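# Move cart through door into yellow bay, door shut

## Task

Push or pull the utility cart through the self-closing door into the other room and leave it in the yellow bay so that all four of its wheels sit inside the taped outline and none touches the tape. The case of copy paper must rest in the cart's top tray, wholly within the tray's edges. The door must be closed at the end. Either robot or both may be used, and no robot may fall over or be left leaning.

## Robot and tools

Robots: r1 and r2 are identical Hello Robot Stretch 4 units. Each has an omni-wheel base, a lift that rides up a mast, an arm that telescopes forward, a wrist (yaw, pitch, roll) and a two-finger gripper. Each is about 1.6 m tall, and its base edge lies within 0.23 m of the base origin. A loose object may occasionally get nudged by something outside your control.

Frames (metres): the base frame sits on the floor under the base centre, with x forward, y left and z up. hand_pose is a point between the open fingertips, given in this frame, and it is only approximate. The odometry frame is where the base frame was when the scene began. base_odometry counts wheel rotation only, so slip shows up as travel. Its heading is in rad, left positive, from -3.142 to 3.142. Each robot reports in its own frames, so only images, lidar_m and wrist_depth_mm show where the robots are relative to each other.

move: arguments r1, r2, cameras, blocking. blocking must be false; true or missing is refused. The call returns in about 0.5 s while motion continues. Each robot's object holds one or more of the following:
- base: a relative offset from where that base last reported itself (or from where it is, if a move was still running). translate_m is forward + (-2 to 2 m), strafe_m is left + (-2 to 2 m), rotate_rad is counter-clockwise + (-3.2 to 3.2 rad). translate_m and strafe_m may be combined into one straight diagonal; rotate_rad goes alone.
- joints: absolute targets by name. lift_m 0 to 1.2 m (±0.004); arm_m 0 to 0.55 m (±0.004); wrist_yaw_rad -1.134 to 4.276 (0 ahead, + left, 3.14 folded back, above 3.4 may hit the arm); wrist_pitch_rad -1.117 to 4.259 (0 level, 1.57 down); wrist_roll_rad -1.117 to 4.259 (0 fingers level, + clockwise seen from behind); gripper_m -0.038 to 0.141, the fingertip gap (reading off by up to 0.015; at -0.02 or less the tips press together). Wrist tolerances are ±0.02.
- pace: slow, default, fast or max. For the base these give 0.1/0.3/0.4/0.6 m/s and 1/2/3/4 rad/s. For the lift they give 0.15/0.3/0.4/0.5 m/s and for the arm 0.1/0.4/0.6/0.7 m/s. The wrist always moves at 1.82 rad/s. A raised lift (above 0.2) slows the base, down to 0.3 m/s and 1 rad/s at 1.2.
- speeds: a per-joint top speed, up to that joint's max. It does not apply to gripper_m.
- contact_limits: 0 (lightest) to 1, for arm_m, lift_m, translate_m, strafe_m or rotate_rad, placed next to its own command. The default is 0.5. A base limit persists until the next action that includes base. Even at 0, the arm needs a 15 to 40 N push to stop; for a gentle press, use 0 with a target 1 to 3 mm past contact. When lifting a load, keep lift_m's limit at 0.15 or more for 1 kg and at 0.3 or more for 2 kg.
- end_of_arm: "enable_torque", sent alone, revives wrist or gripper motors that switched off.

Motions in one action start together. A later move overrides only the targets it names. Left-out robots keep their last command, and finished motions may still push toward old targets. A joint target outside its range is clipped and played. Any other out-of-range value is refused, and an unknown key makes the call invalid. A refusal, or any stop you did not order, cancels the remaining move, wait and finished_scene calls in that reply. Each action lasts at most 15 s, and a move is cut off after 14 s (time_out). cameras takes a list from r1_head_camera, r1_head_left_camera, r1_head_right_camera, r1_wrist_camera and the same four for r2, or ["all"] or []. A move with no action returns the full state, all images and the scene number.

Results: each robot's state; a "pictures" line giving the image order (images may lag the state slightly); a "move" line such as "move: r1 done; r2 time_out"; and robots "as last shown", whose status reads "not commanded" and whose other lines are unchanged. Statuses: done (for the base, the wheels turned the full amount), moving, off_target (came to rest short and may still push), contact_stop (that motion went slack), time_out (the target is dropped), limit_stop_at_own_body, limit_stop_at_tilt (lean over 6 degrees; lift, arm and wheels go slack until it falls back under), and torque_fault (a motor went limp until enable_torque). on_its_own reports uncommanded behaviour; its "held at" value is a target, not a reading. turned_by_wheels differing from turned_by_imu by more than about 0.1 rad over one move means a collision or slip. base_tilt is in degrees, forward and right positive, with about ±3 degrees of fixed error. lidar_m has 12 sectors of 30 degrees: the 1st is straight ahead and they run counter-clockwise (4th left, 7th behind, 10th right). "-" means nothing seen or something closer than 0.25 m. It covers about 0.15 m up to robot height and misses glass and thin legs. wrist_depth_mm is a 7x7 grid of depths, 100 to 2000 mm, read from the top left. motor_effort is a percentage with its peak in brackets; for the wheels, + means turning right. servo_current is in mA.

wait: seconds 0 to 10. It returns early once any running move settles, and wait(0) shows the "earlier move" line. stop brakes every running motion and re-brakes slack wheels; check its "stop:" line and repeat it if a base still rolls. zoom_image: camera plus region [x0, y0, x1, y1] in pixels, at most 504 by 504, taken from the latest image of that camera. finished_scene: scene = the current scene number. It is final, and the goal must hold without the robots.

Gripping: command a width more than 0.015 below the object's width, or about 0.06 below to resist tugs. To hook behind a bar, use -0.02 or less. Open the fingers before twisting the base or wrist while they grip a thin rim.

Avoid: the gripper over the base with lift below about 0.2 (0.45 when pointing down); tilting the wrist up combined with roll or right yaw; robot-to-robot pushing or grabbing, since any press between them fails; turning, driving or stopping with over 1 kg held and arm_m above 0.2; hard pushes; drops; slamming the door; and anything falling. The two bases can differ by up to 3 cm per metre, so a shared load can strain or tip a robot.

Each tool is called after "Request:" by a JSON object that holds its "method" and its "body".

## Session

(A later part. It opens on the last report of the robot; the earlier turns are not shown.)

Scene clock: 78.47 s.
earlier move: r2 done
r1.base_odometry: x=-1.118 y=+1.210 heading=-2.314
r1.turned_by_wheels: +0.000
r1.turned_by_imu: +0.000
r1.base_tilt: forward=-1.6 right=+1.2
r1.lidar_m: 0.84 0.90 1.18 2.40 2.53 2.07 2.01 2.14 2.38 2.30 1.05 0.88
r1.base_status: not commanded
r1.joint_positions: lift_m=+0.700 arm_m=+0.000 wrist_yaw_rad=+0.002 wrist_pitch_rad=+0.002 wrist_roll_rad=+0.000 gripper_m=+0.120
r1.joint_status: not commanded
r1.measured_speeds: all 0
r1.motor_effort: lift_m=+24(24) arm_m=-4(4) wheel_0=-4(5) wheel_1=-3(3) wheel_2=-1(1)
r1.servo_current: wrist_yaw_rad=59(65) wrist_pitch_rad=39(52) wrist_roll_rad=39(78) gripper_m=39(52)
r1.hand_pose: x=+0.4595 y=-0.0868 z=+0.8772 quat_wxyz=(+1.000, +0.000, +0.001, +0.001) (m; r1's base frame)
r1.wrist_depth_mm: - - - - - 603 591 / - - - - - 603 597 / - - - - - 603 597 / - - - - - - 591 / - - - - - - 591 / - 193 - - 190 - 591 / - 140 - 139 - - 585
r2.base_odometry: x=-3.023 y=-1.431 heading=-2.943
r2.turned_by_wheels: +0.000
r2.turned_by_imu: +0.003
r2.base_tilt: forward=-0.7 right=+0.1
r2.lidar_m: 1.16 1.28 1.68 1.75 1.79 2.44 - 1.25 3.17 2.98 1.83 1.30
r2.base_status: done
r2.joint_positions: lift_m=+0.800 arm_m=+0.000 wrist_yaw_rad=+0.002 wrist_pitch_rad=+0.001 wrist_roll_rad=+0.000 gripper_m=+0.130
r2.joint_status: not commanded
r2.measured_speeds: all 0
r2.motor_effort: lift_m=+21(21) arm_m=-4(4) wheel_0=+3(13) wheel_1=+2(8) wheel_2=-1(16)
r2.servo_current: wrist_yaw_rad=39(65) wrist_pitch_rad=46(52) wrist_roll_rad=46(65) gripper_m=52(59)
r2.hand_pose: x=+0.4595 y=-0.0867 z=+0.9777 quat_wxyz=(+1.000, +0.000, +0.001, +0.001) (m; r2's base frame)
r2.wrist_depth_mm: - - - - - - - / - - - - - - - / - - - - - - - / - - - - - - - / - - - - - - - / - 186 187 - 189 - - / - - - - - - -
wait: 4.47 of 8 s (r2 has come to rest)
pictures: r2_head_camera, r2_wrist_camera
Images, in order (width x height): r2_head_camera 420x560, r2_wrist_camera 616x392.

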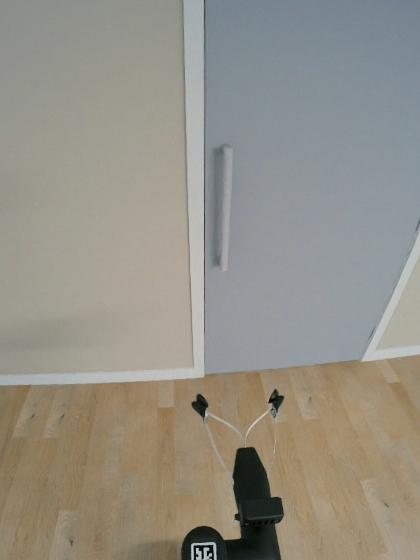

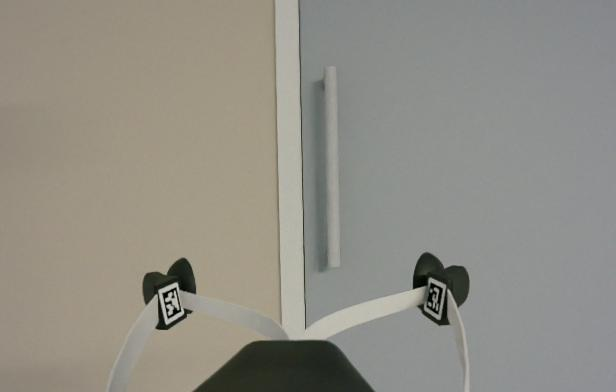

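Request:
{"method": "move", "body": {"blocking": false, "r2": {"base":{"rotate_rad":0.06},"joints":{"lift_m":0.86}}}}

Request:
{"method": "wait", "body": {"seconds": 1.5}}

Request:
{"method": "move", "body": {"blocking": false, "r2": {"base":{"translate_m":0.46,"strafe_m":-0.113}}}}

Request:
{"method": "wait", "body": {"seconds": 5, "cameras": ["r2_wrist_camera"]}}

Scene clock: 86.37 s.
move: r2 moving
r1: as last shown
r1.base_tilt: forward=-1.6 right=+1.3
r1.lidar_m: 0.83 0.91 1.20 2.41 2.55 2.06 2.01 2.15 2.35 2.29 1.04 0.85
r1.servo_current: wrist_yaw_rad=39(72) wrist_pitch_rad=39(46) wrist_roll_rad=52(65) gripper_m=46(46)
r1.wrist_depth_mm: - - - - - 603 597 / - - - - - 609 597 / - - - - - 597 603 / - - - - - - 585 / - - - - - - 591 / - 195 - - 190 - 597 / - 140 - 139 - - 585
r2.base_odometry: x=-3.023 y=-1.431 heading=-2.884
r2.turned_by_wheels: +0.059
r2.turned_by_imu: +0.058
r2.base_tilt: forward=-0.7 right=+0.1
r2.lidar_m: 1.17 1.28 1.76 1.74 1.87 2.55 1.28 1.25 3.07 2.98 1.71 1.27
r2.base_status: rotate_rad moving
r2.joint_positions: lift_m=+0.837 arm_m=+0.000 wrist_yaw_rad=+0.002 wrist_pitch_rad=+0.001 wrist_roll_rad=+0.000 gripper_m=+0.130
r2.joint_status: lift_m moving
r2.measured_speeds: translate_m=+0.000 strafe_m=+0.000 rotate_rad=+0.000 lift_m=+0.123 arm_m=+0.000 wrist_yaw_rad=+0.000 wrist_pitch_rad=+0.000 wrist_roll_rad=+0.000
r2.motor_effort: lift_m=+23(24) arm_m=-4(4) wheel_0=-4(8) wheel_1=-5(7) wheel_2=-5(9)
r2.servo_current: wrist_yaw_rad=39(59) wrist_pitch_rad=39(46) wrist_roll_rad=39(52) gripper_m=52(52)
r2.hand_pose: x=+0.4595 y=-0.0867 z=+1.0147 quat_wxyz=(+1.000, +0.000, +0.001, +0.001) (m; r2's base frame)
r2.wrist_depth_mm: - - - - - - - / - - - - - - - / - - - - - - - / - - - - - - - / - - - - 904 - - / - 186 187 - 189 - - / - - - - - - -
pictures: none

Scene clock: 87.03 s.
earlier move: r2 done
r1.base_odometry: x=-1.118 y=+1.210 heading=-2.314
r1.turned_by_wheels: +0.000
r1.turned_by_imu: +0.000
r1.base_tilt: forward=-1.6 right=+1.3
r1.lidar_m: 0.85 0.91 1.19 2.41 2.57 2.07 2.00 2.15 2.36 2.29 1.05 0.87
r1.base_status: not commanded
r1.joint_positions: lift_m=+0.700 arm_m=+0.000 wrist_yaw_rad=+0.002 wrist_pitch_rad=+0.002 wrist_roll_rad=+0.000 gripper_m=+0.120
r1.joint_status: not commanded
r1.measured_speeds: all 0
r1.motor_effort: lift_m=+24(24) arm_m=-3(4) wheel_0=-4(5) wheel_1=-3(3) wheel_2=-1(1)
r1.servo_current: wrist_yaw_rad=52(72) wrist_pitch_rad=46(46) wrist_roll_rad=59(65) gripper_m=46(46)
r1.hand_pose: x=+0.4595 y=-0.0868 z=+0.8772 quat_wxyz=(+1.000, +0.000, +0.001, +0.001) (m; r1's base frame)
r1.wrist_depth_mm: - - - - - 603 597 / - - - - - 603 597 / - - - - - 609 603 / - - - - - - 591 / - - - - - - 591 / - 194 - - 189 - 585 / - 140 - 139 - - 585
r2.base_odometry: x=-3.023 y=-1.431 heading=-2.884
r2.turned_by_wheels: +0.000
r2.turned_by_imu: +0.000
r2.base_tilt: forward=-0.7 right=+0.1
r2.lidar_m: 1.16 1.26 1.76 1.74 1.85 2.56 1.29 1.25 3.09 2.97 1.77 1.27
r2.base_status: done
r2.joint_positions: lift_m=+0.860 arm_m=+0.000 wrist_yaw_rad=+0.002 wrist_pitch_rad=+0.001 wrist_roll_rad=+0.000 gripper_m=+0.130
r2.joint_status: all done
r2.measured_speeds: all 0
r2.motor_effort: lift_m=+21(24) arm_m=-4(4) wheel_0=-3(8) wheel_1=-4(7) wheel_2=-5(9)
r2.servo_current: wrist_yaw_rad=39(59) wrist_pitch_rad=33(46) wrist_roll_rad=46(52) gripper_m=52(52)
r2.hand_pose: x=+0.4595 y=-0.0867 z=+1.0376 quat_wxyz=(+1.000, +0.000, +0.001, +0.001) (m; r2's base frame)
r2.wrist_depth_mm: - - - - - - - / - - - - - - - / - - - - - - - / - - - - - - - / - - - - 917 - - / - 186 187 - 189 - - / - - - - - - -
wait: 0.67 of 1.5 s (r2 has come to rest)
pictures: none

Scene clock: 87.53 s.
move: r2 moving
r1: as last shown
r1.base_tilt: forward=-1.6 right=+1.2
r1.lidar_m: 0.83 0.91 1.22 2.41 2.56 2.05 2.01 2.16 2.36 2.30 1.05 0.86
r1.motor_effort: lift_m=+24(24) arm_m=-4(4) wheel_0=-3(4) wheel_1=-3(3) wheel_2=-1(1)
r1.servo_current: wrist_yaw_rad=52(65) wrist_pitch_rad=33(46) wrist_roll_rad=39(65) gripper_m=39(52)
r1.wrist_depth_mm: - - - - - 597 597 / - - - - - 603 597 / - - - - - 609 603 / - - - - - - 591 / - - - - - - 591 / - 195 - - 189 - 603 / - 140 - 139 - - 591
r2.base_odometry: x=-3.055 y=-1.431 heading=-2.883
r2.turned_by_wheels: +0.000
r2.turned_by_imu: +0.000
r2.base_tilt: forward=-0.7 right=+0.1
r2.lidar_m: 1.13 1.23 1.71 1.76 1.86 2.57 1.32 1.28 3.07 2.97 1.68 1.24
r2.base_status: translate_m moving; strafe_m moving
r2.joint_positions: lift_m=+0.860 arm_m=+0.000 wrist_yaw_rad=+0.002 wrist_pitch_rad=+0.001 wrist_roll_rad=+0.000 gripper_m=+0.130
r2.joint_status: not commanded
r2.measured_speeds: translate_m=+0.123 strafe_m=-0.029 rotate_rad=+0.005 lift_m=+0.000 arm_m=+0.000 wrist_yaw_rad=+0.000 wrist_pitch_rad=+0.000 wrist_roll_rad=+0.000
r2.motor_effort: lift_m=+21(21) arm_m=-4(4) wheel_0=+8(11) wheel_1=+7(7) wheel_2=-12(13)
r2.servo_current: wrist_yaw_rad=39(52) wrist_pitch_rad=33(46) wrist_roll_rad=52(65) gripper_m=46(59)
r2.hand_pose: x=+0.4595 y=-0.0867 z=+1.0376 quat_wxyz=(+1.000, +0.000, +0.001, +0.001) (m; r2's base frame)
r2.wrist_depth_mm: - - - 946 - - - / - - - - - - - / - - - - - - - / - - - - - - - / - - - - - - - / - 186 187 - 189 - - / - - - - - - -
pictures: none

Scene clock: 90.07 s.
earlier move: r2 done
r1.base_odometry: x=-1.118 y=+1.210 heading=-2.314
r1.turned_by_wheels: +0.000
r1.turned_by_imu: +0.000
r1.base_tilt: forward=-1.6 right=+1.2
r1.lidar_m: 0.83 0.90 1.20 2.40 2.55 2.05 2.01 2.17 2.35 2.30 1.03 0.88
r1.base_status: not commanded
r1.joint_positions: lift_m=+0.700 arm_m=+0.000 wrist_yaw_rad=+0.002 wrist_pitch_rad=+0.002 wrist_roll_rad=+0.000 gripper_m=+0.120
r1.joint_status: not commanded
r1.measured_speeds: all 0
r1.motor_effort: lift_m=+23(24) arm_m=-4(4) wheel_0=-4(5) wheel_1=-3(3) wheel_2=-1(1)
r1.servo_current: wrist_yaw_rad=39(65) wrist_pitch_rad=39(52) wrist_roll_rad=26(65) gripper_m=39(52)
r1.hand_pose: x=+0.4595 y=-0.0868 z=+0.8772 quat_wxyz=(+1.000, +0.000, +0.001, +0.001) (m; r1's base frame)
r1.wrist_depth_mm: - - - - - 603 603 / - - - - - 609 603 / - - - - - 603 597 / - - - - - - 585 / - - - - - - 591 / - 195 - - 190 - 591 / - 140 - 139 - - 591
r2.base_odometry: x=-3.496 y=-1.439 heading=-2.883
r2.turned_by_wheels: +0.000
r2.turned_by_imu: +0.001
r2.base_tilt: forward=-0.6 right=+0.1
r2.lidar_m: 0.68 0.79 1.11 1.87 1.95 2.73 1.67 1.64 2.98 2.87 1.12 0.80
r2.base_status: done
r2.joint_positions: lift_m=+0.860 arm_m=+0.000 wrist_yaw_rad=+0.002 wrist_pitch_rad=+0.001 wrist_roll_rad=+0.000 gripper_m=+0.130
r2.joint_status: not commanded
r2.measured_speeds: all 0
r2.motor_effort: lift_m=+21(21) arm_m=-4(4) wheel_0=+2(12) wheel_1=+3(7) wheel_2=-2(14)
r2.servo_current: wrist_yaw_rad=46(65) wrist_pitch_rad=39(52) wrist_roll_rad=46(65) gripper_m=46(59)
r2.hand_pose: x=+0.4595 y=-0.0867 z=+1.0376 quat_wxyz=(+1.000, +0.000, +0.001, +0.001) (m; r2's base frame)
r2.wrist_depth_mm: - - 525 455 - - - / - - 525 452 - - - / - - 530 462 - - - / - - 530 473 - - - / - - 535 469 - - - / - 186 218 462 190 - - / - - - - - - -
wait: 2.53 of 5 s (r2 has come to rest)
pictures: r2_wrist_camera
Images, in order (width x height): r2_wrist_camera 616x392.

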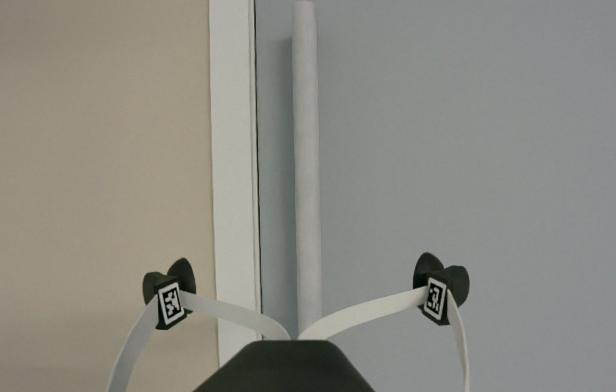

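Request:
{"method": "move", "body": {"blocking": false, "r2": {"base":{"translate_m":0.295},"contact_limits":{"translate_m":0.2},"pace":"slow"}}}

Request:
{"method": "wait", "body": {"seconds": 5, "cameras": ["r2_wrist_camera"]}}

Scene clock: 94.67 s.
move: r2 moving
r1: as last shown
r1.base_tilt: forward=-1.6 right=+1.3
r1.lidar_m: 0.86 0.91 1.21 2.40 2.54 2.05 2.00 2.15 2.36 2.31 1.05 0.87
r1.motor_effort: lift_m=+23(24) arm_m=-3(4) wheel_0=-4(5) wheel_1=-3(3) wheel_2=-1(1)
r1.servo_current: wrist_yaw_rad=59(65) wrist_pitch_rad=39(46) wrist_roll_rad=59(72) gripper_m=39(52)
r1.wrist_depth_mm: - - - - - 603 597 / - - - - - 609 603 / - - - - - 603 603 / - - - - - - 597 / - - - - - - 585 / - 195 - - 189 - 591 / - 140 - 139 - - 591
r2.base_odometry: x=-3.508 y=-1.442 heading=-2.883
r2.turned_by_wheels: +0.000
r2.turned_by_imu: +0.001
r2.base_tilt: forward=-0.7 right=+0.0
r2.lidar_m: 0.68 0.79 1.11 1.86 1.97 2.73 1.68 1.65 2.99 2.84 1.06 0.79
r2.base_status: translate_m moving
r2.joint_positions: lift_m=+0.860 arm_m=+0.000 wrist_yaw_rad=+0.002 wrist_pitch_rad=+0.001 wrist_roll_rad=+0.000 gripper_m=+0.130
r2.joint_status: not commanded
r2.measured_speeds: translate_m=+0.049 strafe_m=+0.000 rotate_rad=+0.003 lift_m=+0.000 arm_m=+0.000 wrist_yaw_rad=+0.000 wrist_pitch_rad=+0.000 wrist_roll_rad=+0.000
r2.motor_effort: lift_m=+21(21) arm_m=-4(4) wheel_0=+9(9) wheel_1=+7(7) wheel_2=-10(10)
r2.servo_current: wrist_yaw_rad=39(59) wrist_pitch_rad=39(46) wrist_roll_rad=39(59) gripper_m=52(52)
r2.contact_limits: translate_m 0.2
r2.hand_pose: x=+0.4595 y=-0.0867 z=+1.0376 quat_wxyz=(+1.000, +0.000, +0.001, +0.001) (m; r2's base frame)
r2.wrist_depth_mm: - - 508 445 - - - / - - 517 445 - - - / - - 521 449 - - - / - - 521 459 - - - / - - 525 459 - - - / - 186 217 452 190 - - / - - - - - - -
pictures: none

Scene clock: 98.40 s.
earlier move: r2 done
r1.base_odometry: x=-1.118 y=+1.210 heading=-2.314
r1.turned_by_wheels: +0.000
r1.turned_by_imu: +0.000
r1.base_tilt: forward=-1.6 right=+1.3
r1.lidar_m: 0.84 0.91 1.21 2.39 2.57 2.06 1.98 2.14 2.35 2.30 1.03 0.87
r1.base_status: not commanded
r1.joint_positions: lift_m=+0.700 arm_m=+0.000 wrist_yaw_rad=+0.002 wrist_pitch_rad=+0.002 wrist_roll_rad=+0.000 gripper_m=+0.120
r1.joint_status: not commanded
r1.measured_speeds: all 0
r1.motor_effort: lift_m=+24(24) arm_m=-4(4) wheel_0=-4(5) wheel_1=-3(3) wheel_2=-1(1)
r1.servo_current: wrist_yaw_rad=59(78) wrist_pitch_rad=39(52) wrist_roll_rad=46(72) gripper_m=52(52)
r1.hand_pose: x=+0.4595 y=-0.0868 z=+0.8772 quat_wxyz=(+1.000, +0.000, +0.001, +0.001) (m; r1's base frame)
r1.wrist_depth_mm: - - - - - 603 597 / - - - - - 597 591 / - - - - - 609 597 / - - - - - - 580 / - - - - - - 591 / - 194 - - 189 - 591 / - 140 - 139 - - 585
r2.base_odometry: x=-3.781 y=-1.514 heading=-2.883
r2.turned_by_wheels: +0.000
r2.turned_by_imu: +0.001
r2.base_tilt: forward=-0.7 right=+0.0
r2.lidar_m: 0.41 0.50 0.68 1.86 1.92 2.69 1.93 1.92 2.96 1.76 0.69 0.49
r2.base_status: done
r2.joint_positions: lift_m=+0.860 arm_m=+0.000 wrist_yaw_rad=+0.002 wrist_pitch_rad=+0.001 wrist_roll_rad=+0.000 gripper_m=+0.130
r2.joint_status: not commanded
r2.measured_speeds: all 0
r2.motor_effort: lift_m=+21(21) arm_m=-4(4) wheel_0=+4(9) wheel_1=+5(7) wheel_2=-7(11)
r2.servo_current: wrist_yaw_rad=46(59) wrist_pitch_rad=39(46) wrist_roll_rad=46(59) gripper_m=46(59)
r2.contact_limits: translate_m 0.2
r2.hand_pose: x=+0.4595 y=-0.0867 z=+1.0376 quat_wxyz=(+1.000, +0.000, +0.001, +0.001) (m; r2's base frame)
r2.wrist_depth_mm: 253 237 247 172 240 236 236 / 255 238 249 167 241 239 236 / 256 239 249 172 243 239 237 / 257 241 251 173 245 243 239 / 259 242 254 172 247 242 240 / 262 243 252 169 247 243 241 / 262 245 256 - 249 246 242
wait: 3.73 of 5 s (r2 has come to rest)
pictures: r2_wrist_camera
Images, in order (width x height): r2_wrist_camera 616x392.

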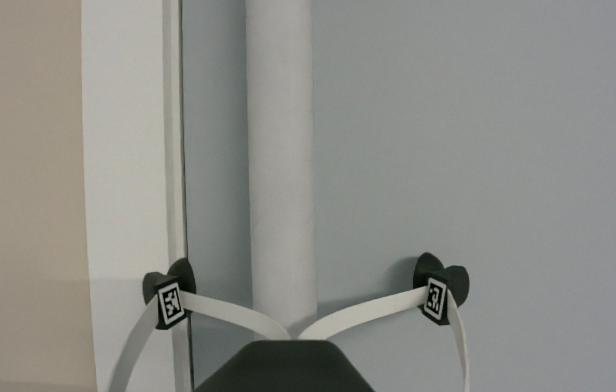

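Request:
{"method": "move", "body": {"blocking": false, "r2": {"joints":{"gripper_m":-0.038}}}}

Request:
{"method": "wait", "body": {"seconds": 2.5}}

Request:
{"method": "move", "body": {"blocking": false, "r2": {"base":{"translate_m":-0.302,"strafe_m":-0.154},"contact_limits":{"translate_m":0.9},"joints":{"wrist_yaw_rad":0.35},"speeds":{"wrist_yaw_rad":0.1},"pace":"slow"}}}

Request:
{"method": "wait", "body": {"seconds": 8}}

Request:
{"method": "wait", "body": {"seconds": 1, "cameras": ["r2_wrist_camera","r2_head_camera"]}}

Scene clock: 116.00 s.
move: r2 moving
r1: as last shown
r1.lidar_m: 0.84 0.89 1.18 2.40 2.55 2.07 2.00 2.14 2.36 2.30 1.05 0.86
r1.motor_effort: lift_m=+24(24) arm_m=-3(4) wheel_0=-4(4) wheel_1=-3(3) wheel_2=-1(1)
r1.servo_current: wrist_yaw_rad=65(65) wrist_pitch_rad=46(46) wrist_roll_rad=72(72) gripper_m=33(52)
r1.wrist_depth_mm: - - - - - 603 591 / - - - - - 603 603 / - - - - - 609 597 / - - - - - - 591 / - - - - - - 585 / - 194 - - 190 - 585 / - 140 - 139 - - 597
r2.base_odometry: x=-3.781 y=-1.514 heading=-2.883
r2.turned_by_wheels: +0.000
r2.turned_by_imu: +0.000
r2.base_tilt: forward=-0.7 right=+0.1
r2.lidar_m: 0.41 0.46 0.68 1.87 1.96 2.74 1.94 1.92 2.93 1.83 0.65 0.48
r2.base_status: not commanded
r2.joint_positions: lift_m=+0.860 arm_m=+0.000 wrist_yaw_rad=+0.002 wrist_pitch_rad=+0.001 wrist_roll_rad=+0.000 gripper_m=+0.117
r2.joint_status: gripper_m moving
r2.measured_speeds: all 0
r2.motor_effort: lift_m=+21(21) arm_m=-4(4) wheel_0=+4(4) wheel_1=+5(5) wheel_2=-7(7)
r2.servo_current: wrist_yaw_rad=46(52) wrist_pitch_rad=39(46) wrist_roll_rad=39(52) gripper_m=104(104)
r2.contact_limits: translate_m 0.2
r2.hand_pose: x=+0.4595 y=-0.0867 z=+1.0376 quat_wxyz=(+1.000, +0.000, +0.001, +0.001) (m; r2's base frame)
r2.wrist_depth_mm: 253 236 246 173 241 238 235 / 254 238 249 167 241 239 236 / 255 239 250 173 243 239 237 / 258 241 252 173 245 242 239 / 259 243 253 173 246 242 240 / 260 244 216 169 198 243 242 / 262 246 257 - 249 246 243
pictures: none

Scene clock: 117.90 s.
earlier move: r2 done
r1.base_odometry: x=-1.118 y=+1.210 heading=-2.314
r1.turned_by_wheels: +0.000
r1.turned_by_imu: +0.000
r1.base_tilt: forward=-1.6 right=+1.3
r1.lidar_m: 0.85 0.92 1.20 2.41 2.54 2.05 2.00 2.16 2.34 2.31 1.03 0.88
r1.base_status: not commanded
r1.joint_positions: lift_m=+0.700 arm_m=+0.000 wrist_yaw_rad=+0.002 wrist_pitch_rad=+0.002 wrist_roll_rad=+0.000 gripper_m=+0.120
r1.joint_status: not commanded
r1.measured_speeds: all 0
r1.motor_effort: lift_m=+24(24) arm_m=-4(4) wheel_0=-4(4) wheel_1=-3(3) wheel_2=-1(1)
r1.servo_current: wrist_yaw_rad=39(72) wrist_pitch_rad=46(52) wrist_roll_rad=39(72) gripper_m=46(52)
r1.hand_pose: x=+0.4595 y=-0.0868 z=+0.8772 quat_wxyz=(+1.000, +0.000, +0.001, +0.001) (m; r1's base frame)
r1.wrist_depth_mm: - - - - - 603 597 / - - - - - 603 597 / - - - - - 609 603 / - - - - - - 597 / - - - - - - 585 / - 194 - - 189 - 591 / - 140 - 139 - - 585
r2.base_odometry: x=-3.782 y=-1.514 heading=-2.882
r2.turned_by_wheels: +0.001
r2.turned_by_imu: +0.001
r2.base_tilt: forward=-0.6 right=+0.1
r2.lidar_m: 0.40 0.50 0.70 1.84 1.97 2.72 1.93 1.94 2.93 1.76 0.64 0.50
r2.base_status: not commanded
r2.joint_positions: lift_m=+0.860 arm_m=+0.000 wrist_yaw_rad=+0.008 wrist_pitch_rad=+0.001 wrist_roll_rad=+0.000 gripper_m=-0.036
r2.joint_status: all done
r2.measured_speeds: all 0
r2.motor_effort: lift_m=+21(21) arm_m=-4(4) wheel_0=+3(4) wheel_1=+4(5) wheel_2=+5(7)
r2.servo_current: wrist_yaw_rad=65(65) wrist_pitch_rad=33(46) wrist_roll_rad=59(59) gripper_m=163(247)
r2.contact_limits: translate_m 0.2
r2.hand_pose: x=+0.4601 y=-0.0850 z=+1.0376 quat_wxyz=(+1.000, +0.000, +0.001, +0.004) (m; r2's base frame)
r2.wrist_depth_mm: 254 236 244 161 236 232 229 / 255 236 245 163 236 232 229 / 258 238 247 163 238 235 230 / 258 239 248 167 239 235 232 / 259 241 250 164 241 236 233 / 263 244 185 166 182 237 235 / 264 245 253 - 243 - 236
wait: 1.90 of 2.5 s (r2 has come to rest)
pictures: none

Scene clock: 118.40 s.
move: r2 moving
r1: as last shown
r1.lidar_m: 0.85 0.91 1.19 2.40 2.56 2.06 1.99 2.18 2.38 2.30 1.05 0.88
r1.motor_effort: lift_m=+24(24) arm_m=-4(4) wheel_0=-3(4) wheel_1=-3(3) wheel_2=-1(1)
r1.servo_current: wrist_yaw_rad=59(59) wrist_pitch_rad=39(46) wrist_roll_rad=52(65) gripper_m=46(52)
r1.wrist_depth_mm: - - - - - 609 597 / - - - - - 609 603 / - - - - - 615 603 / - - - - - - 591 / - - - - - - 591 / - 195 - - 190 - 591 / - 140 - 139 - - 591
r2.base_odometry: x=-3.772 y=-1.505 heading=-2.882
r2.turned_by_wheels: +0.000
r2.turned_by_imu: +0.000
r2.base_tilt: forward=-0.6 right=+0.1
r2.lidar_m: 0.40 0.51 0.71 1.86 1.98 2.76 1.91 1.92 2.96 1.79 0.68 0.51
r2.base_status: translate_m moving; strafe_m moving
r2.joint_positions: lift_m=+0.860 arm_m=+0.000 wrist_yaw_rad=+0.049 wrist_pitch_rad=+0.001 wrist_roll_rad=+0.000 gripper_m=-0.036
r2.joint_status: wrist_yaw_rad moving
r2.measured_speeds: translate_m=-0.049 strafe_m=-0.025 rotate_rad=-0.001 lift_m=+0.000 arm_m=+0.000 wrist_yaw_rad=+0.104 wrist_pitch_rad=+0.000 wrist_roll_rad=+0.000
r2.motor_effort: lift_m=+21(21) arm_m=-4(4) wheel_0=-4(10) wheel_1=-11(11) wheel_2=+21(22)
r2.servo_current: wrist_yaw_rad=46(104) wrist_pitch_rad=39(46) wrist_roll_rad=46(59) gripper_m=163(163)
r2.contact_limits: translate_m 0.9
r2.hand_pose: x=+0.4632 y=-0.0732 z=+1.0376 quat_wxyz=(+1.000, +0.000, +0.001, +0.024) (m; r2's base frame)
r2.wrist_depth_mm: 268 247 245 160 235 229 224 / 270 249 246 162 236 231 227 / 272 250 248 164 236 232 227 / 272 253 249 166 238 233 228 / 276 254 252 166 240 234 229 / 277 256 185 165 178 236 232 / 281 273 252 - 242 234 232
pictures: none

Scene clock: 122.47 s.
earlier move: r2 done
r1.base_odometry: x=-1.118 y=+1.210 heading=-2.314
r1.turned_by_wheels: +0.000
r1.turned_by_imu: +0.000
r1.base_tilt: forward=-1.6 right=+1.3
r1.lidar_m: 0.97 0.94 1.15 2.42 2.57 2.05 1.97 2.16 2.37 2.30 1.05 0.87
r1.base_status: not commanded
r1.joint_positions: lift_m=+0.700 arm_m=+0.000 wrist_yaw_rad=+0.002 wrist_pitch_rad=+0.002 wrist_roll_rad=+0.000 gripper_m=+0.120
r1.joint_status: not commanded
r1.measured_speeds: all 0
r1.motor_effort: lift_m=+24(24) arm_m=-4(4) wheel_0=-4(5) wheel_1=-3(3) wheel_2=-1(1)
r1.servo_current: wrist_yaw_rad=59(72) wrist_pitch_rad=52(52) wrist_roll_rad=46(72) gripper_m=39(52)
r1.hand_pose: x=+0.4595 y=-0.0868 z=+0.8772 quat_wxyz=(+1.000, +0.000, +0.001, +0.001) (m; r1's base frame)
r1.wrist_depth_mm: - - - - - - - / - - - - 878 - - / - - - - 904 - - / - - - - - - - / - - - - - - - / - 195 - - 189 - - / - 140 - 139 - 1808 1808
r2.base_odometry: x=-3.530 y=-1.288 heading=-2.881
r2.turned_by_wheels: +0.001
r2.turned_by_imu: +0.005
r2.base_tilt: forward=-0.6 right=+0.1
r2.lidar_m: 0.41 0.83 1.13 2.01 2.13 2.95 1.59 1.67 2.82 2.71 1.06 0.56
r2.base_status: done
r2.joint_positions: lift_m=+0.860 arm_m=+0.000 wrist_yaw_rad=+0.359 wrist_pitch_rad=+0.001 wrist_roll_rad=+0.000 gripper_m=-0.036
r2.joint_status: all done
r2.measured_speeds: all 0
r2.motor_effort: lift_m=+21(21) arm_m=-4(4) wheel_0=+2(10) wheel_1=-7(12) wheel_2=+18(22)
r2.servo_current: wrist_yaw_rad=52(117) wrist_pitch_rad=39(46) wrist_roll_rad=52(59) gripper_m=150(163)
r2.contact_limits: translate_m 0.9
r2.hand_pose: x=+0.4717 y=+0.0194 z=+1.0376 quat_wxyz=(+0.984, +0.000, +0.001, +0.178) (m; r2's base frame)
r2.wrist_depth_mm: - - 246 162 233 226 220 / - - 247 163 235 228 223 / - - 249 163 236 229 224 / - - 251 166 237 230 224 / - - 252 164 239 231 226 / - - 183 166 181 232 228 / - - - - 241 231 229
wait: 4.07 of 8 s (r2 has come to rest)
pictures: none

Scene clock: 123.47 s.
r1.base_odometry: x=-1.118 y=+1.210 heading=-2.314
r1.turned_by_wheels: +0.000
r1.turned_by_imu: +0.000
r1.base_tilt: forward=-1.5 right=+1.3
r1.lidar_m: 0.97 0.95 1.19 2.41 2.56 2.05 2.00 2.16 2.35 2.31 1.03 0.89
r1.base_status: not commanded
r1.joint_positions: lift_m=+0.700 arm_m=+0.000 wrist_yaw_rad=+0.002 wrist_pitch_rad=+0.002 wrist_roll_rad=+0.000 gripper_m=+0.120
r1.joint_status: not commanded
r1.measured_speeds: all 0
r1.motor_effort: lift_m=+24(24) arm_m=-3(4) wheel_0=-4(5) wheel_1=-2(3) wheel_2=-1(1)
r1.servo_current: wrist_yaw_rad=65(72) wrist_pitch_rad=39(52) wrist_roll_rad=52(72) gripper_m=46(52)
r1.hand_pose: x=+0.4595 y=-0.0868 z=+0.8772 quat_wxyz=(+1.000, +0.000, +0.001, +0.001) (m; r1's base frame)
r1.wrist_depth_mm: - - - - - - - / - - - - 878 - - / - - - - 891 - - / - - - - - - - / - - - - - - - / - 194 - - 189 - - / - 140 - 139 - 1808 1808
r2.base_odometry: x=-3.530 y=-1.288 heading=-2.881
r2.turned_by_wheels: +0.000
r2.turned_by_imu: +0.000
r2.base_tilt: forward=-0.6 right=+0.0
r2.lidar_m: 0.40 0.81 1.13 2.02 2.13 2.96 1.61 1.71 2.82 2.72 1.01 0.56
r2.base_status: done
r2.joint_positions: lift_m=+0.860 arm_m=+0.000 wrist_yaw_rad=+0.359 wrist_pitch_rad=+0.001 wrist_roll_rad=+0.000 gripper_m=-0.036
r2.joint_status: all done
r2.measured_speeds: all 0
r2.motor_effort: lift_m=+21(21) arm_m=-4(4) wheel_0=+2(10) wheel_1=-7(12) wheel_2=+17(22)
r2.servo_current: wrist_yaw_rad=59(117) wrist_pitch_rad=39(46) wrist_roll_rad=52(59) gripper_m=150(163)
r2.contact_limits: translate_m 0.9
r2.hand_pose: x=+0.4717 y=+0.0194 z=+1.0376 quat_wxyz=(+0.984, +0.000, +0.001, +0.178) (m; r2's base frame)
r2.wrist_depth_mm: - - 247 162 233 227 221 / - - 247 163 234 227 223 / - - 250 163 236 229 224 / - - 251 166 237 230 224 / - - 252 165 238 232 227 / - - 183 166 181 232 229 / - - - - 240 231 229
wait: 1.00 s; at rest by 0.27 s
pictures: r2_head_camera, r2_wrist_camera
Images, in order (width x height): r2_head_camera 420x560, r2_wrist_camera 616x392.

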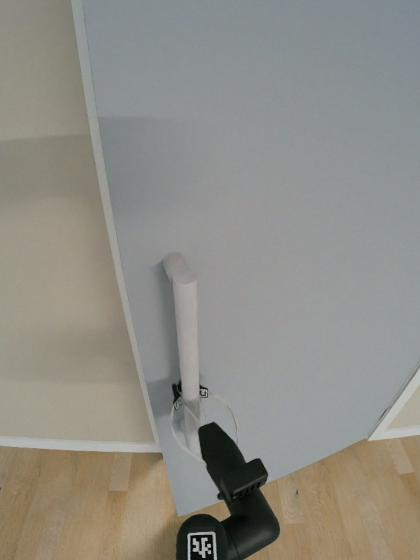

